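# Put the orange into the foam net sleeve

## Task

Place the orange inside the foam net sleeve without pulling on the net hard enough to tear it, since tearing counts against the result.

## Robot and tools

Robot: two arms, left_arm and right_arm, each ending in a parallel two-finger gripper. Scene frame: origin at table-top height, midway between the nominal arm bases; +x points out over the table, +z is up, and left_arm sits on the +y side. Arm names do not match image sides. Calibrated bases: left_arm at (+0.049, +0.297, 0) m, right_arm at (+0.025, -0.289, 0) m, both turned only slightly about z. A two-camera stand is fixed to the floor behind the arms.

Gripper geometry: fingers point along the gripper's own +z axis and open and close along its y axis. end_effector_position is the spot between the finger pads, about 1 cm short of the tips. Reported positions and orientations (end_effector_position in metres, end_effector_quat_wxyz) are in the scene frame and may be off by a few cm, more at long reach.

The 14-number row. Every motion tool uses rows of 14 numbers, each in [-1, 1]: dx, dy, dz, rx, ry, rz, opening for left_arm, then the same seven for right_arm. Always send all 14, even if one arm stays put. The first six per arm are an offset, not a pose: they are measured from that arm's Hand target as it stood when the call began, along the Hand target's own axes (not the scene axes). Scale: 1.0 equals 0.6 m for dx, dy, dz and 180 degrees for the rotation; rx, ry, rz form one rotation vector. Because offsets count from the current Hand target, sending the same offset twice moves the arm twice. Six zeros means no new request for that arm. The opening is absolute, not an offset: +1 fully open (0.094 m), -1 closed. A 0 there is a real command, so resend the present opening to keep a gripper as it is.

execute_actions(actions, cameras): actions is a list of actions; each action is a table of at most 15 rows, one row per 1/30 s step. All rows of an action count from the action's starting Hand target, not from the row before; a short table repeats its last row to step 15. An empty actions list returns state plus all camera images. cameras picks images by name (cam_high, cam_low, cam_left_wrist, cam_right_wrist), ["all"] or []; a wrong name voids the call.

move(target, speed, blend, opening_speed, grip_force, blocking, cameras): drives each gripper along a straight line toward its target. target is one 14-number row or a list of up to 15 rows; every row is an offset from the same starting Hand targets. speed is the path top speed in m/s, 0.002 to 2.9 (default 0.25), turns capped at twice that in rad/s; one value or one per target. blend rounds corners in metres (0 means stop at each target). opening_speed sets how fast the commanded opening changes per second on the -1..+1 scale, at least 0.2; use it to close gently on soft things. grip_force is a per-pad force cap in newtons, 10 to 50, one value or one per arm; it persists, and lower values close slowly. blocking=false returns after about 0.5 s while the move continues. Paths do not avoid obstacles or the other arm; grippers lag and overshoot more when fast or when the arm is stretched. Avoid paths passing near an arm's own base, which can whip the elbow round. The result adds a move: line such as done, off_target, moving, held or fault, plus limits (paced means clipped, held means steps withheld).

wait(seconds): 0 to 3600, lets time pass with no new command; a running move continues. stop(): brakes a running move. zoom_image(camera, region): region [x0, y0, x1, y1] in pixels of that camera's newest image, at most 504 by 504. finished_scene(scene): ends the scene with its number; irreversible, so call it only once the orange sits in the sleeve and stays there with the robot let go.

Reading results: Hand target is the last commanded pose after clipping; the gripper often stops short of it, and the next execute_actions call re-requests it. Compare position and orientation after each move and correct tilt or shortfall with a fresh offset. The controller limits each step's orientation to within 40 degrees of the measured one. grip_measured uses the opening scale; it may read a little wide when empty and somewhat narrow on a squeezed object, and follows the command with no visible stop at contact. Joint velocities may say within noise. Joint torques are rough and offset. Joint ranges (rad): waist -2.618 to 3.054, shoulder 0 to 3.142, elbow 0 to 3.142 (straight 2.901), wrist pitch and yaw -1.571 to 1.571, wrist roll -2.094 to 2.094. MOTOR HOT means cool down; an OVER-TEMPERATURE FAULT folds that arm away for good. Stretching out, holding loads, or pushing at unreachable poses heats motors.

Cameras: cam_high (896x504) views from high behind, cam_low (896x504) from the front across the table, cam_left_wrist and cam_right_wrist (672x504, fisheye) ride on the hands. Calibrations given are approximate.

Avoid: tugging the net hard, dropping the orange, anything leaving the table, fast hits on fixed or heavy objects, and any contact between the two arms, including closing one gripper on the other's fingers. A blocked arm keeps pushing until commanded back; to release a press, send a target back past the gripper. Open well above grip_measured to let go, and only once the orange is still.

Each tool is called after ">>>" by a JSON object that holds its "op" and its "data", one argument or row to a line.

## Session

>>> {"op": "execute_actions", "data": {
  "actions": []
}}

>>> {"op": "zoom_image", "data": {
  "camera": "cam_low",
  "region": [440, 40, 620, 300]
}}

Scene clock: 0.00 s.
left_arm: end_effector_position=(+0.3276, +0.0131, +0.0820) grip_measured=-0.975 end_effector_quat_wxyz=(+0.284, +0.077, +0.764, -0.575) | right_arm: end_effector_position=(+0.3221, -0.0858, +0.0869) grip_measured=-0.962 end_effector_quat_wxyz=(-0.645, +0.707, -0.289, -0.029)
Joint positions: left_arm=[-0.494 1.852 0.388 1.233 0.685 -0.865 0.001] | right_arm=[0.192 1.777 0.367 1.082 -1.029 -1.422 0.002]
Joint velocities: within noise
Joint torques (N m): no reading
Heat: left arm: 31 °C; right arm: 30 °C.
Hand target: left_arm +0.3319, +0.0137, +0.0867; +0.292, +0.077, +0.760, -0.575 | right_arm +0.3260, -0.0867, +0.0936; -0.651, +0.704, -0.283, -0.022
Tool commands: left_gripper/opening=-1.0 right_gripper/opening=-1.0
camera_calibration:
cam_left_wrist: T_world_to_cam=[[-0.42696, -0.35456, 0.83186, 0.07654], [-0.8993, 0.26281, -0.34956, 0.36178], [-0.09469, -0.89734, -0.43107, 0.19297]] pos_world=[0.37629, 0.10522, 0.14597]
cam_right_wrist: T_world_to_cam=[[0.4323, 0.05715, 0.89992, -0.21416], [0.61923, -0.74428, -0.2502, -0.19596], [0.65549, 0.66542, -0.35714, -0.00788]] pos_world=[0.21909, -0.12837, 0.14089]

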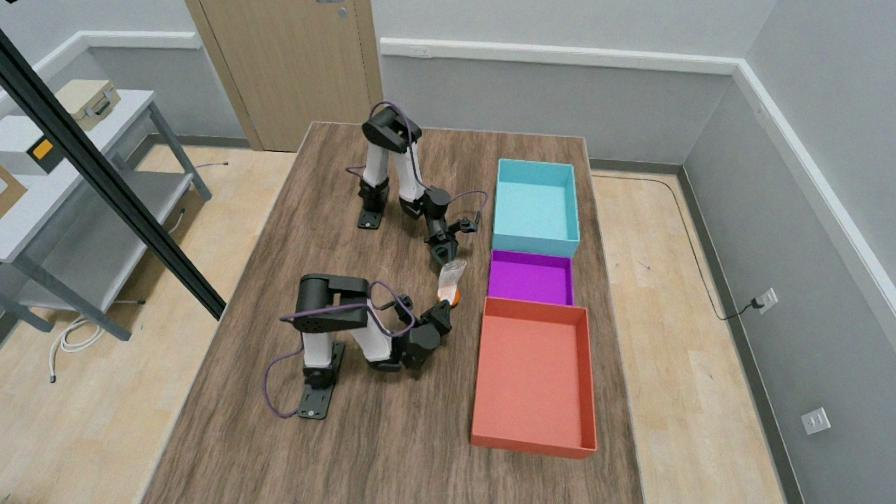

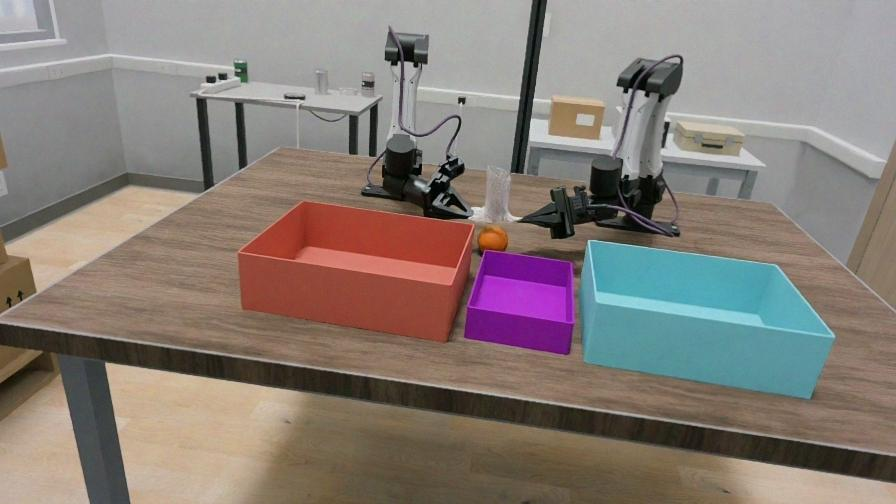

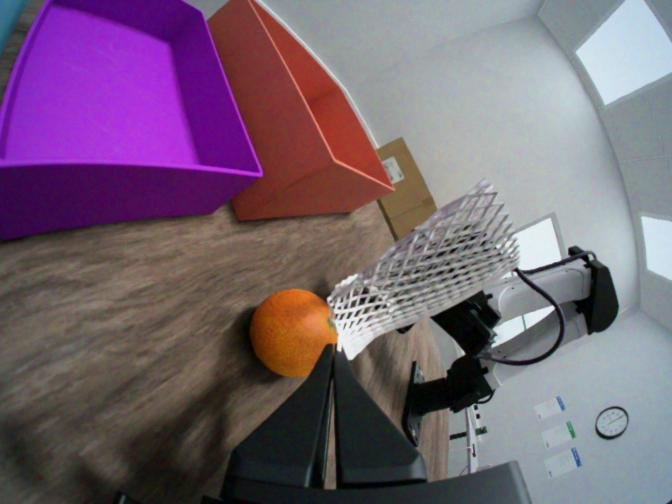

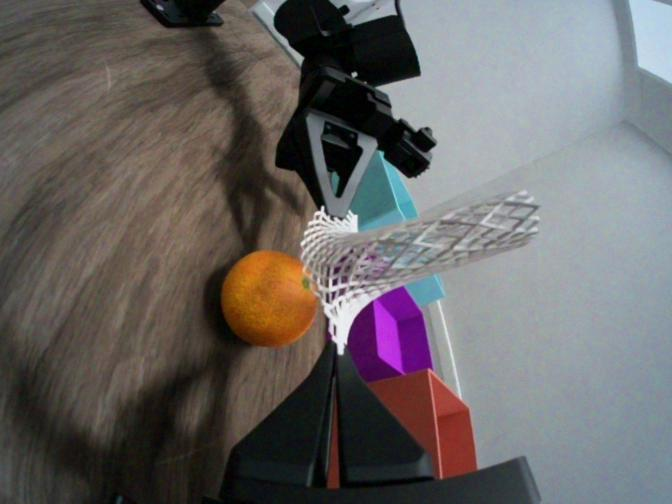

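Scaled by 1.938.

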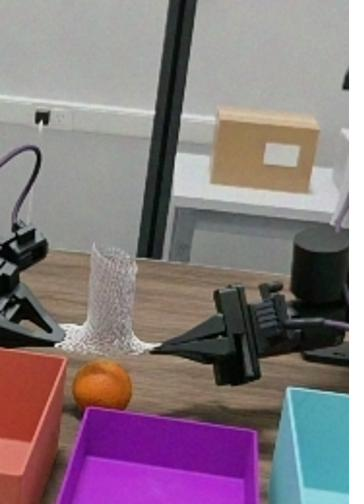

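>>> {"op": "zoom_image", "data": {
  "camera": "cam_high",
  "region": [400, 220, 520, 340]
}}

>>> {"op": "zoom_image", "data": {
  "camera": "cam_left_wrist",
  "region": [220, 220, 460, 400]
}}

Scaled by 4.200.

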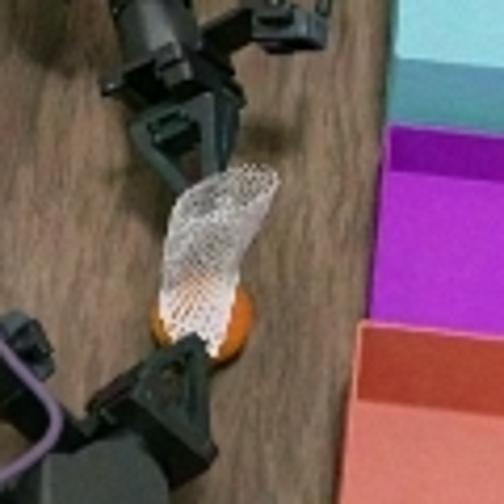

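Scaled by 2.100 from the camera's image (finer frame: 960x720).

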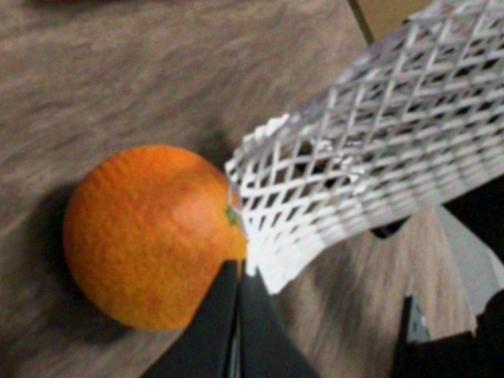

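>>> {"op": "move", "data": {
  "target": [
    [0.031,0.048,0.0097,-0.1075,0.0692,0,-1,0.0266,0.060,0.010,-0.117,0.0517,0,-1]
  ],
  "speed": 0.08,
  "cameras": ["all"]
}}

>>> {"op": "zoom_image", "data": {
  "camera": "cam_low",
  "region": [420, 150, 600, 300]
}}

>>> {"op": "zoom_image", "data": {
  "camera": "cam_left_wrist",
  "region": [220, 180, 460, 400]
}}

>>> {"op": "zoom_image", "data": {
  "camera": "cam_right_wrist",
  "region": [200, 180, 440, 400]
}}

Scene clock: 27.33 s.
left_arm: end_effector_position=(+0.3262, +0.0130, +0.0433) grip_measured=-0.975 end_effector_quat_wxyz=(+0.206, +0.085, +0.871, -0.437) | right_arm: end_effector_position=(+0.3205, -0.0850, +0.0484) grip_measured=-0.962 end_effector_quat_wxyz=(-0.492, +0.807, -0.325, -0.028)
Joint positions: left_arm=[-0.548 1.686 0.572 0.441 0.545 -0.641 0.001] | right_arm=[0.267 1.622 0.56 0.229 -0.804 -1.802 0.002]
Joint torques (N m): left_arm=[-0.32 -9.4 6.75 1.17 -0.22 0.24] | right_arm=[0.21 -7.1 6.76 0.89 0.04 -0.12]
Heat: left arm: 34 °C; right arm: 32 °C.
Hand target: left_arm +0.3319, +0.0136, +0.0519; +0.217, +0.088, +0.873, -0.428 | right_arm +0.3260, -0.0868, +0.0537; -0.486, +0.811, -0.326, -0.016
Off the commanded pose: left_arm 0.010 m, 2 deg | right_arm 0.008 m, 2 deg.
move: done
cam_left_wrist: T_world_to_cam=[[-0.31399, -0.62811, 0.71196, 0.07998], [-0.93097, 0.35083, -0.10107, 0.34551], [-0.18629, -0.69455, -0.69491, 0.21479]] pos_world=[0.38679, 0.0782, 0.12723]
cam_right_wrist: T_world_to_cam=[[0.53612, 0.35918, 0.76391, -0.17985], [0.61129, -0.78929, -0.0579, -0.21458], [0.58215, 0.49801, -0.64272, 0.00198]] pos_world=[0.22644, -0.10575, 0.12624]

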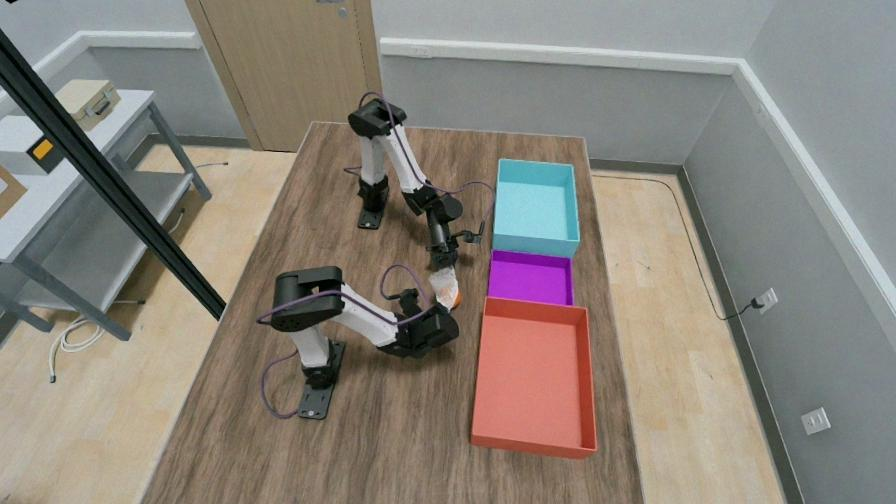

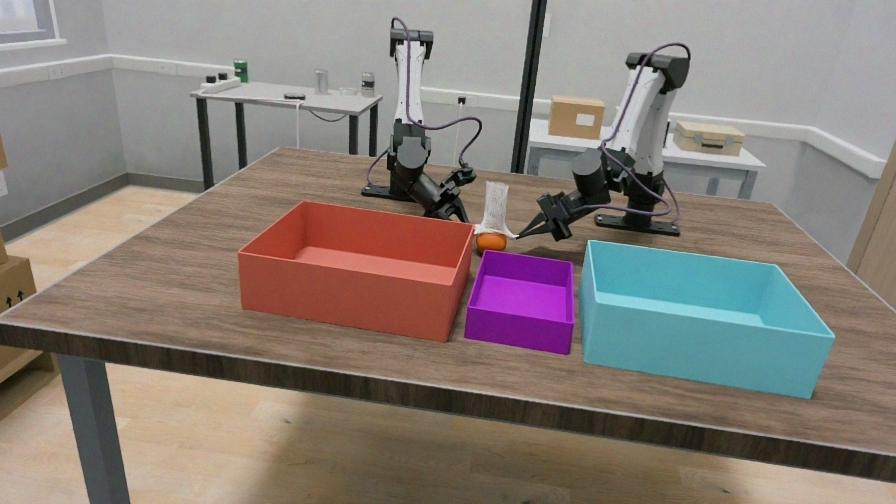

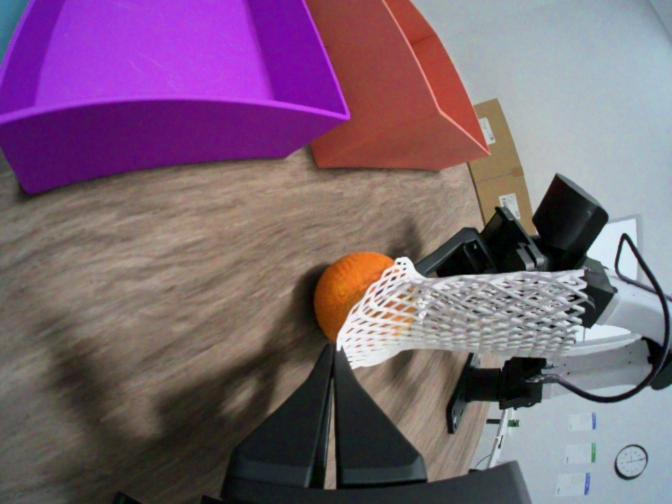

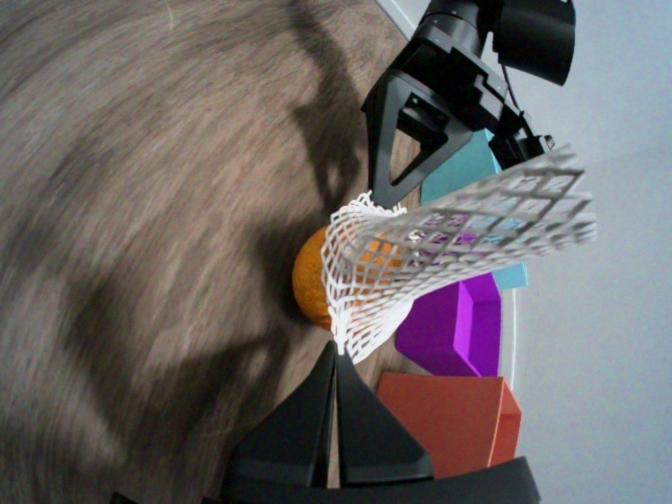

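Scaled by 2.800.

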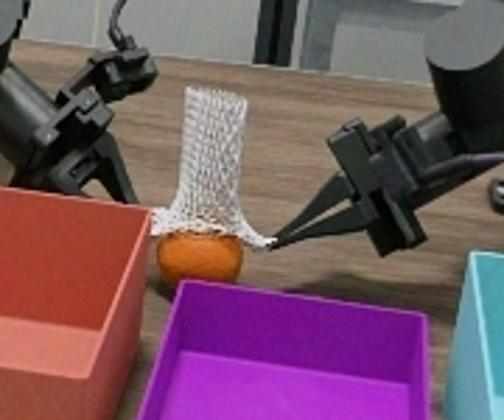

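Scaled by 2.100 from the camera's image (finer frame: 960x720).

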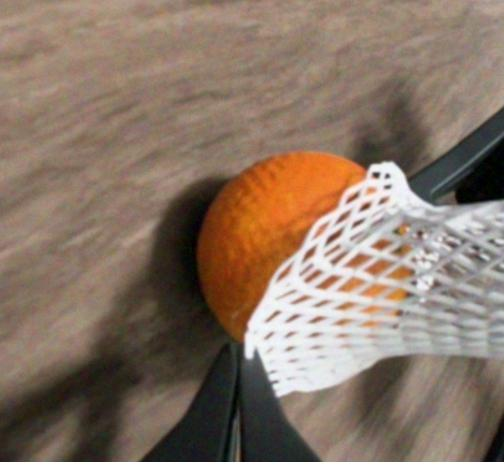

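Scaled by 2.100 from the camera's image (finer frame: 960x720).

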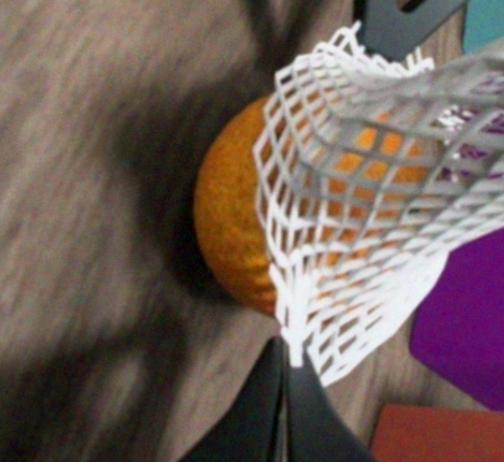

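>>> {"op": "move", "data": {
  "target": [
    [0.0098,0.0235,0.0352,0,0,0,-1,0.032,0.0375,0.0185,0,0,0,-1],
    [-0.0005,0.042,0.050,0,0,0,-1,0.053,0.040,0.033,0,0,0,-1]
  ],
  "speed": 0.06,
  "blend": 0.005,
  "cameras": ["all"]
}}

>>> {"op": "zoom_image", "data": {
  "camera": "cam_low",
  "region": [420, 150, 600, 300]
}}

>>> {"op": "zoom_image", "data": {
  "camera": "cam_left_wrist",
  "region": [220, 180, 460, 400]
}}

>>> {"op": "zoom_image", "data": {
  "camera": "cam_right_wrist",
  "region": [200, 180, 440, 400]
}}

Scene clock: 40.47 s.
left_arm: end_effector_position=(+0.3397, +0.0027, +0.0225) grip_measured=-0.978 end_effector_quat_wxyz=(+0.209, +0.090, +0.871, -0.436) | right_arm: end_effector_position=(+0.3348, -0.0900, +0.0176) grip_measured=-0.963 end_effector_quat_wxyz=(-0.491, +0.809, -0.322, -0.029)
Joint positions: left_arm=[-0.552 1.824 0.615 0.539 0.542 -0.633 0.001] | right_arm=[0.235 1.789 0.585 0.337 -0.827 -1.848 0.002]
Joint torques (N m): left_arm=[1.11 -5.61 6 1.62 -0.13 0.23] | right_arm=[-1.28 -4.31 5.45 1.23 -0.03 -0.15]
Heat: left arm: 36 °C; right arm: 34 °C.
Hand target: left_arm +0.3498, +0.0057, +0.0180; +0.217, +0.088, +0.873, -0.428 | right_arm +0.3437, -0.0949, +0.0137; -0.486, +0.811, -0.326, -0.016
Off the commanded pose: left_arm 0.011 m, 1 deg | right_arm 0.011 m, 2 deg.
move: off_target (left_arm, right_arm)
cam_left_wrist: T_world_to_cam=[[-0.32483, -0.62763, 0.70751, 0.09638], [-0.92773, 0.35689, -0.10934, 0.35856], [-0.18388, -0.69189, -0.69819, 0.19495]] pos_world=[0.3998, 0.06741, 0.10713]
cam_right_wrist: T_world_to_cam=[[0.53444, 0.3657, 0.76199, -0.16096], [0.61648, -0.78542, -0.05544, -0.23048], [0.5782, 0.49938, -0.64521, -0.02204]] pos_world=[0.24085, -0.11116, 0.09565]

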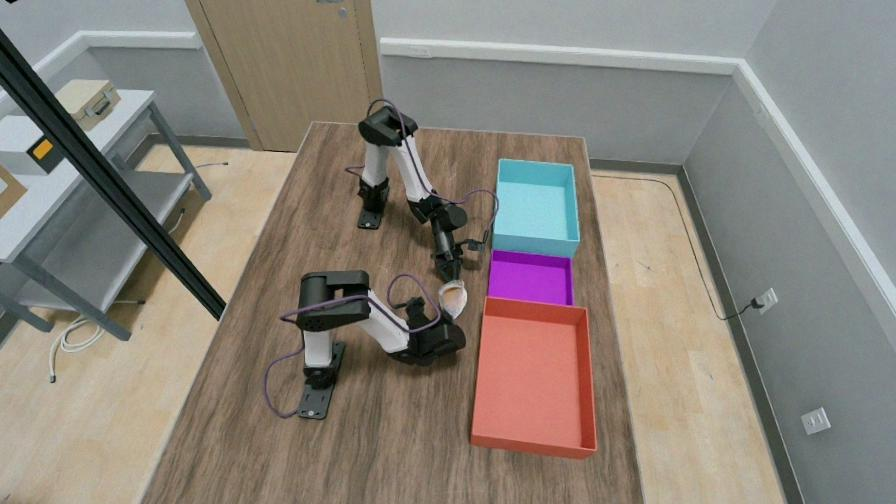

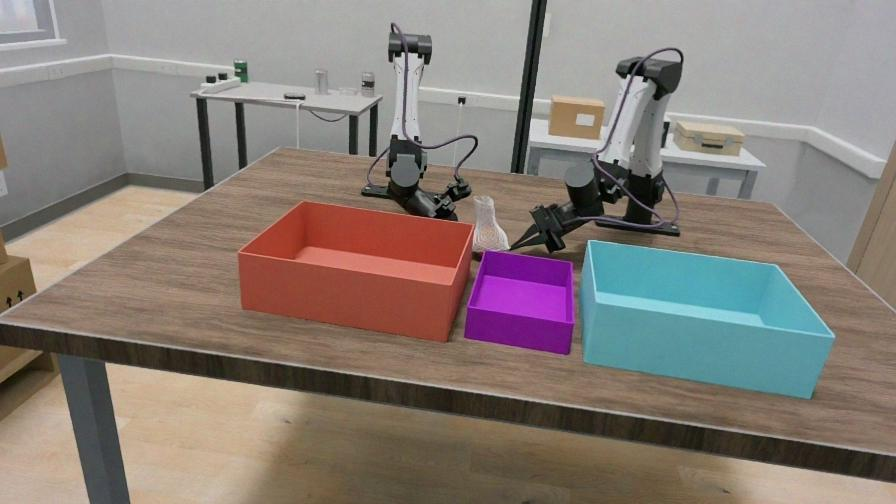

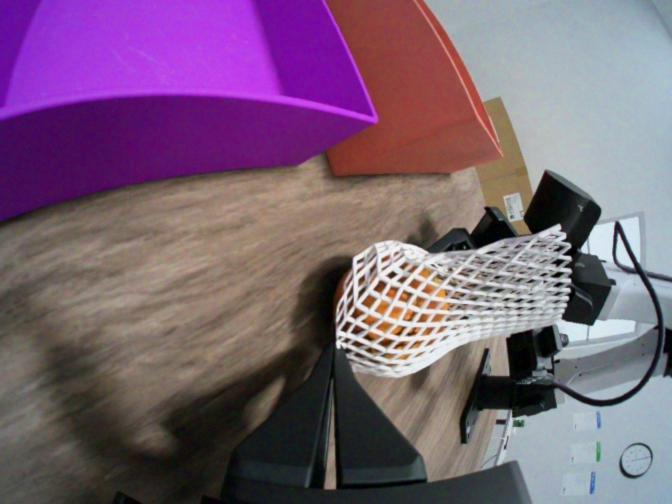

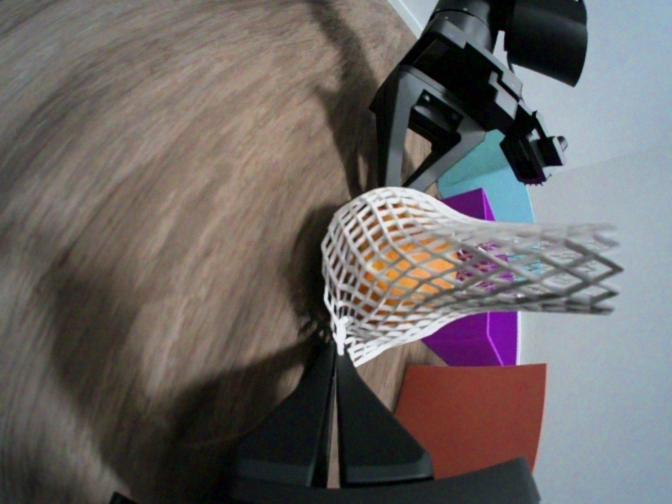

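Scaled by 2.800.

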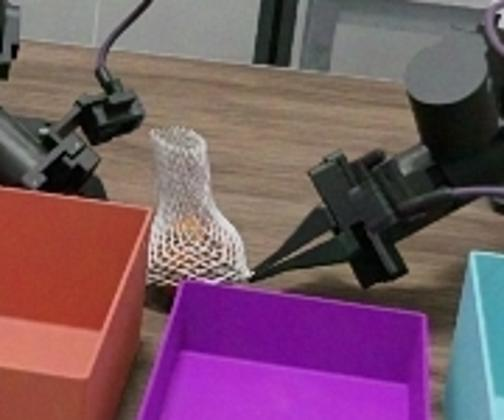

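Scaled by 2.100 from the camera's image (finer frame: 960x720).

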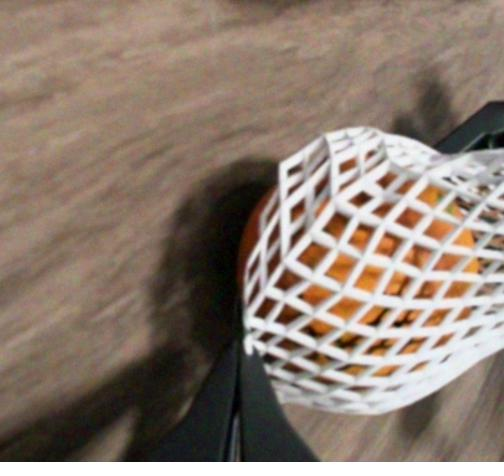

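Scaled by 2.100 from the camera's image (finer frame: 960x720).

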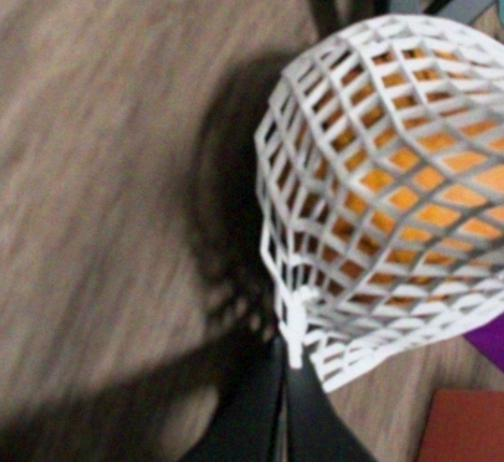

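>>> {"op": "move", "data": {
  "target": [
    [0,-0.004,0,0,0,0,-1,0,-0.004,0,0,0,0,-1],
    [0,-0.004,0,0,0,0,-0.73,0,-0.004,0,0,0,0,-0.72],
    [0,-0.008,-0.08,0,0,0,-0.73,0,-0.008,-0.08,0,0,0,-0.72],
    [0,-0.03,-0.15,0,0,0,-0.73,0,-0.03,-0.15,0,0,0,-0.72]
  ],
  "speed": 0.06,
  "opening_speed": 0.4,
  "cameras": ["cam_left_wrist","cam_right_wrist","cam_low"]
}}

Scene clock: 50.47 s.
left_arm: end_effector_position=(+0.3213, +0.0637, +0.0750) grip_measured=-0.732 end_effector_quat_wxyz=(+0.219, +0.080, +0.874, -0.426) | right_arm: end_effector_position=(+0.3214, -0.1622, +0.0595) grip_measured=-0.722 end_effector_quat_wxyz=(-0.474, +0.810, -0.344, -0.026)
Joint positions: left_arm=[-0.402 1.439 0.529 0.182 0.621 -0.526 0.013] | right_arm=[-0.021 1.559 0.655 -0.234 -0.922 -2.159 0.013]
Joint torques (N m): left_arm=[0.77 -7.66 5.46 1.26 0.17 0.24] | right_arm=[-0.8 -7.38 7.62 0.66 -0.55 -0.11]
Heat: left arm: 36 °C; right arm: 34 °C.
Hand target: left_arm +0.3163, +0.0652, +0.0793; +0.217, +0.088, +0.873, -0.428 | right_arm +0.3274, -0.1611, +0.0751; -0.486, +0.811, -0.326, -0.016
Off the commanded pose: left_arm 0.007 m, 1 deg | right_arm 0.017 m, 3 deg.
joint sent to its limit (right arm) — joint 6 (wrist roll), lower limit. The joint targets are off in position, not in orientation.
move: off_target (right_arm); target 2's new opening was sent with right_arm's hand 0.011 m and 2 deg from that target
cam_left_wrist: T_world_to_cam=[[-0.31059, -0.6491, 0.69441, 0.0893], [-0.93789, 0.32809, -0.11281, 0.3309], [-0.1546, -0.68631, -0.71069, 0.26159]] pos_world=[0.37852, 0.12893, 0.16123]
cam_right_wrist: T_world_to_cam=[[0.56859, 0.36777, 0.73583, -0.16848], [0.5852, -0.80949, -0.04761, -0.27091], [0.57814, 0.45769, -0.67549, 0.04375]] pos_world=[0.22904, -0.17736, 0.14063]
Images, in order (width x height): cam_low 896x504, cam_left_wrist 672x504, cam_right_wrist 672x504.

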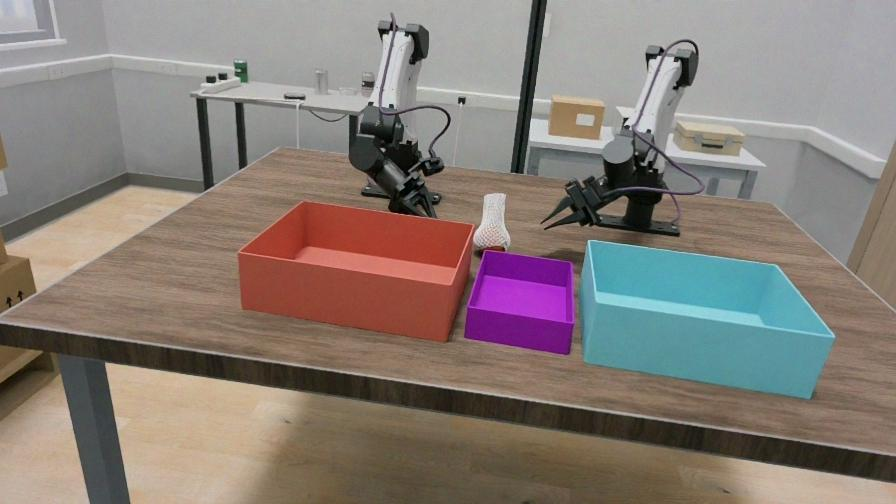

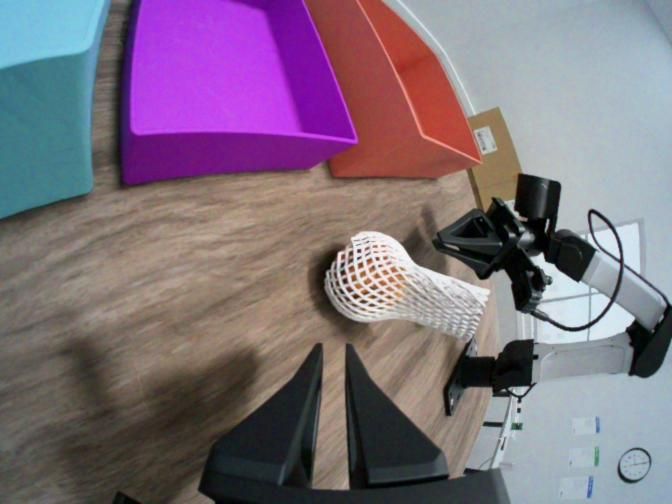

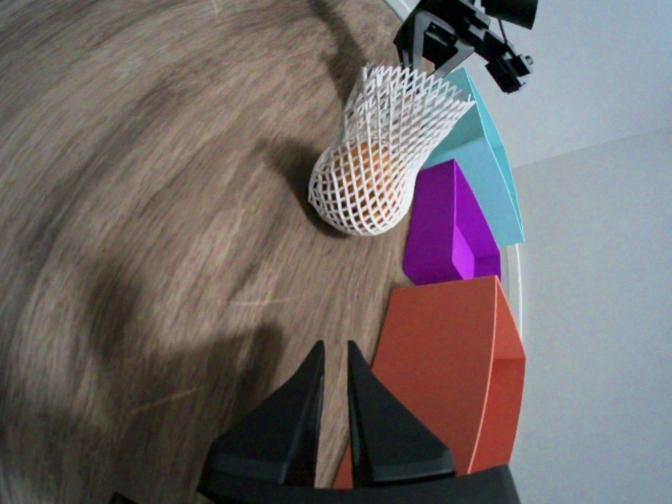

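>>> {"op": "finished_scene", "data": {
  "scene": 2
}}

The scene is finished: the task was done.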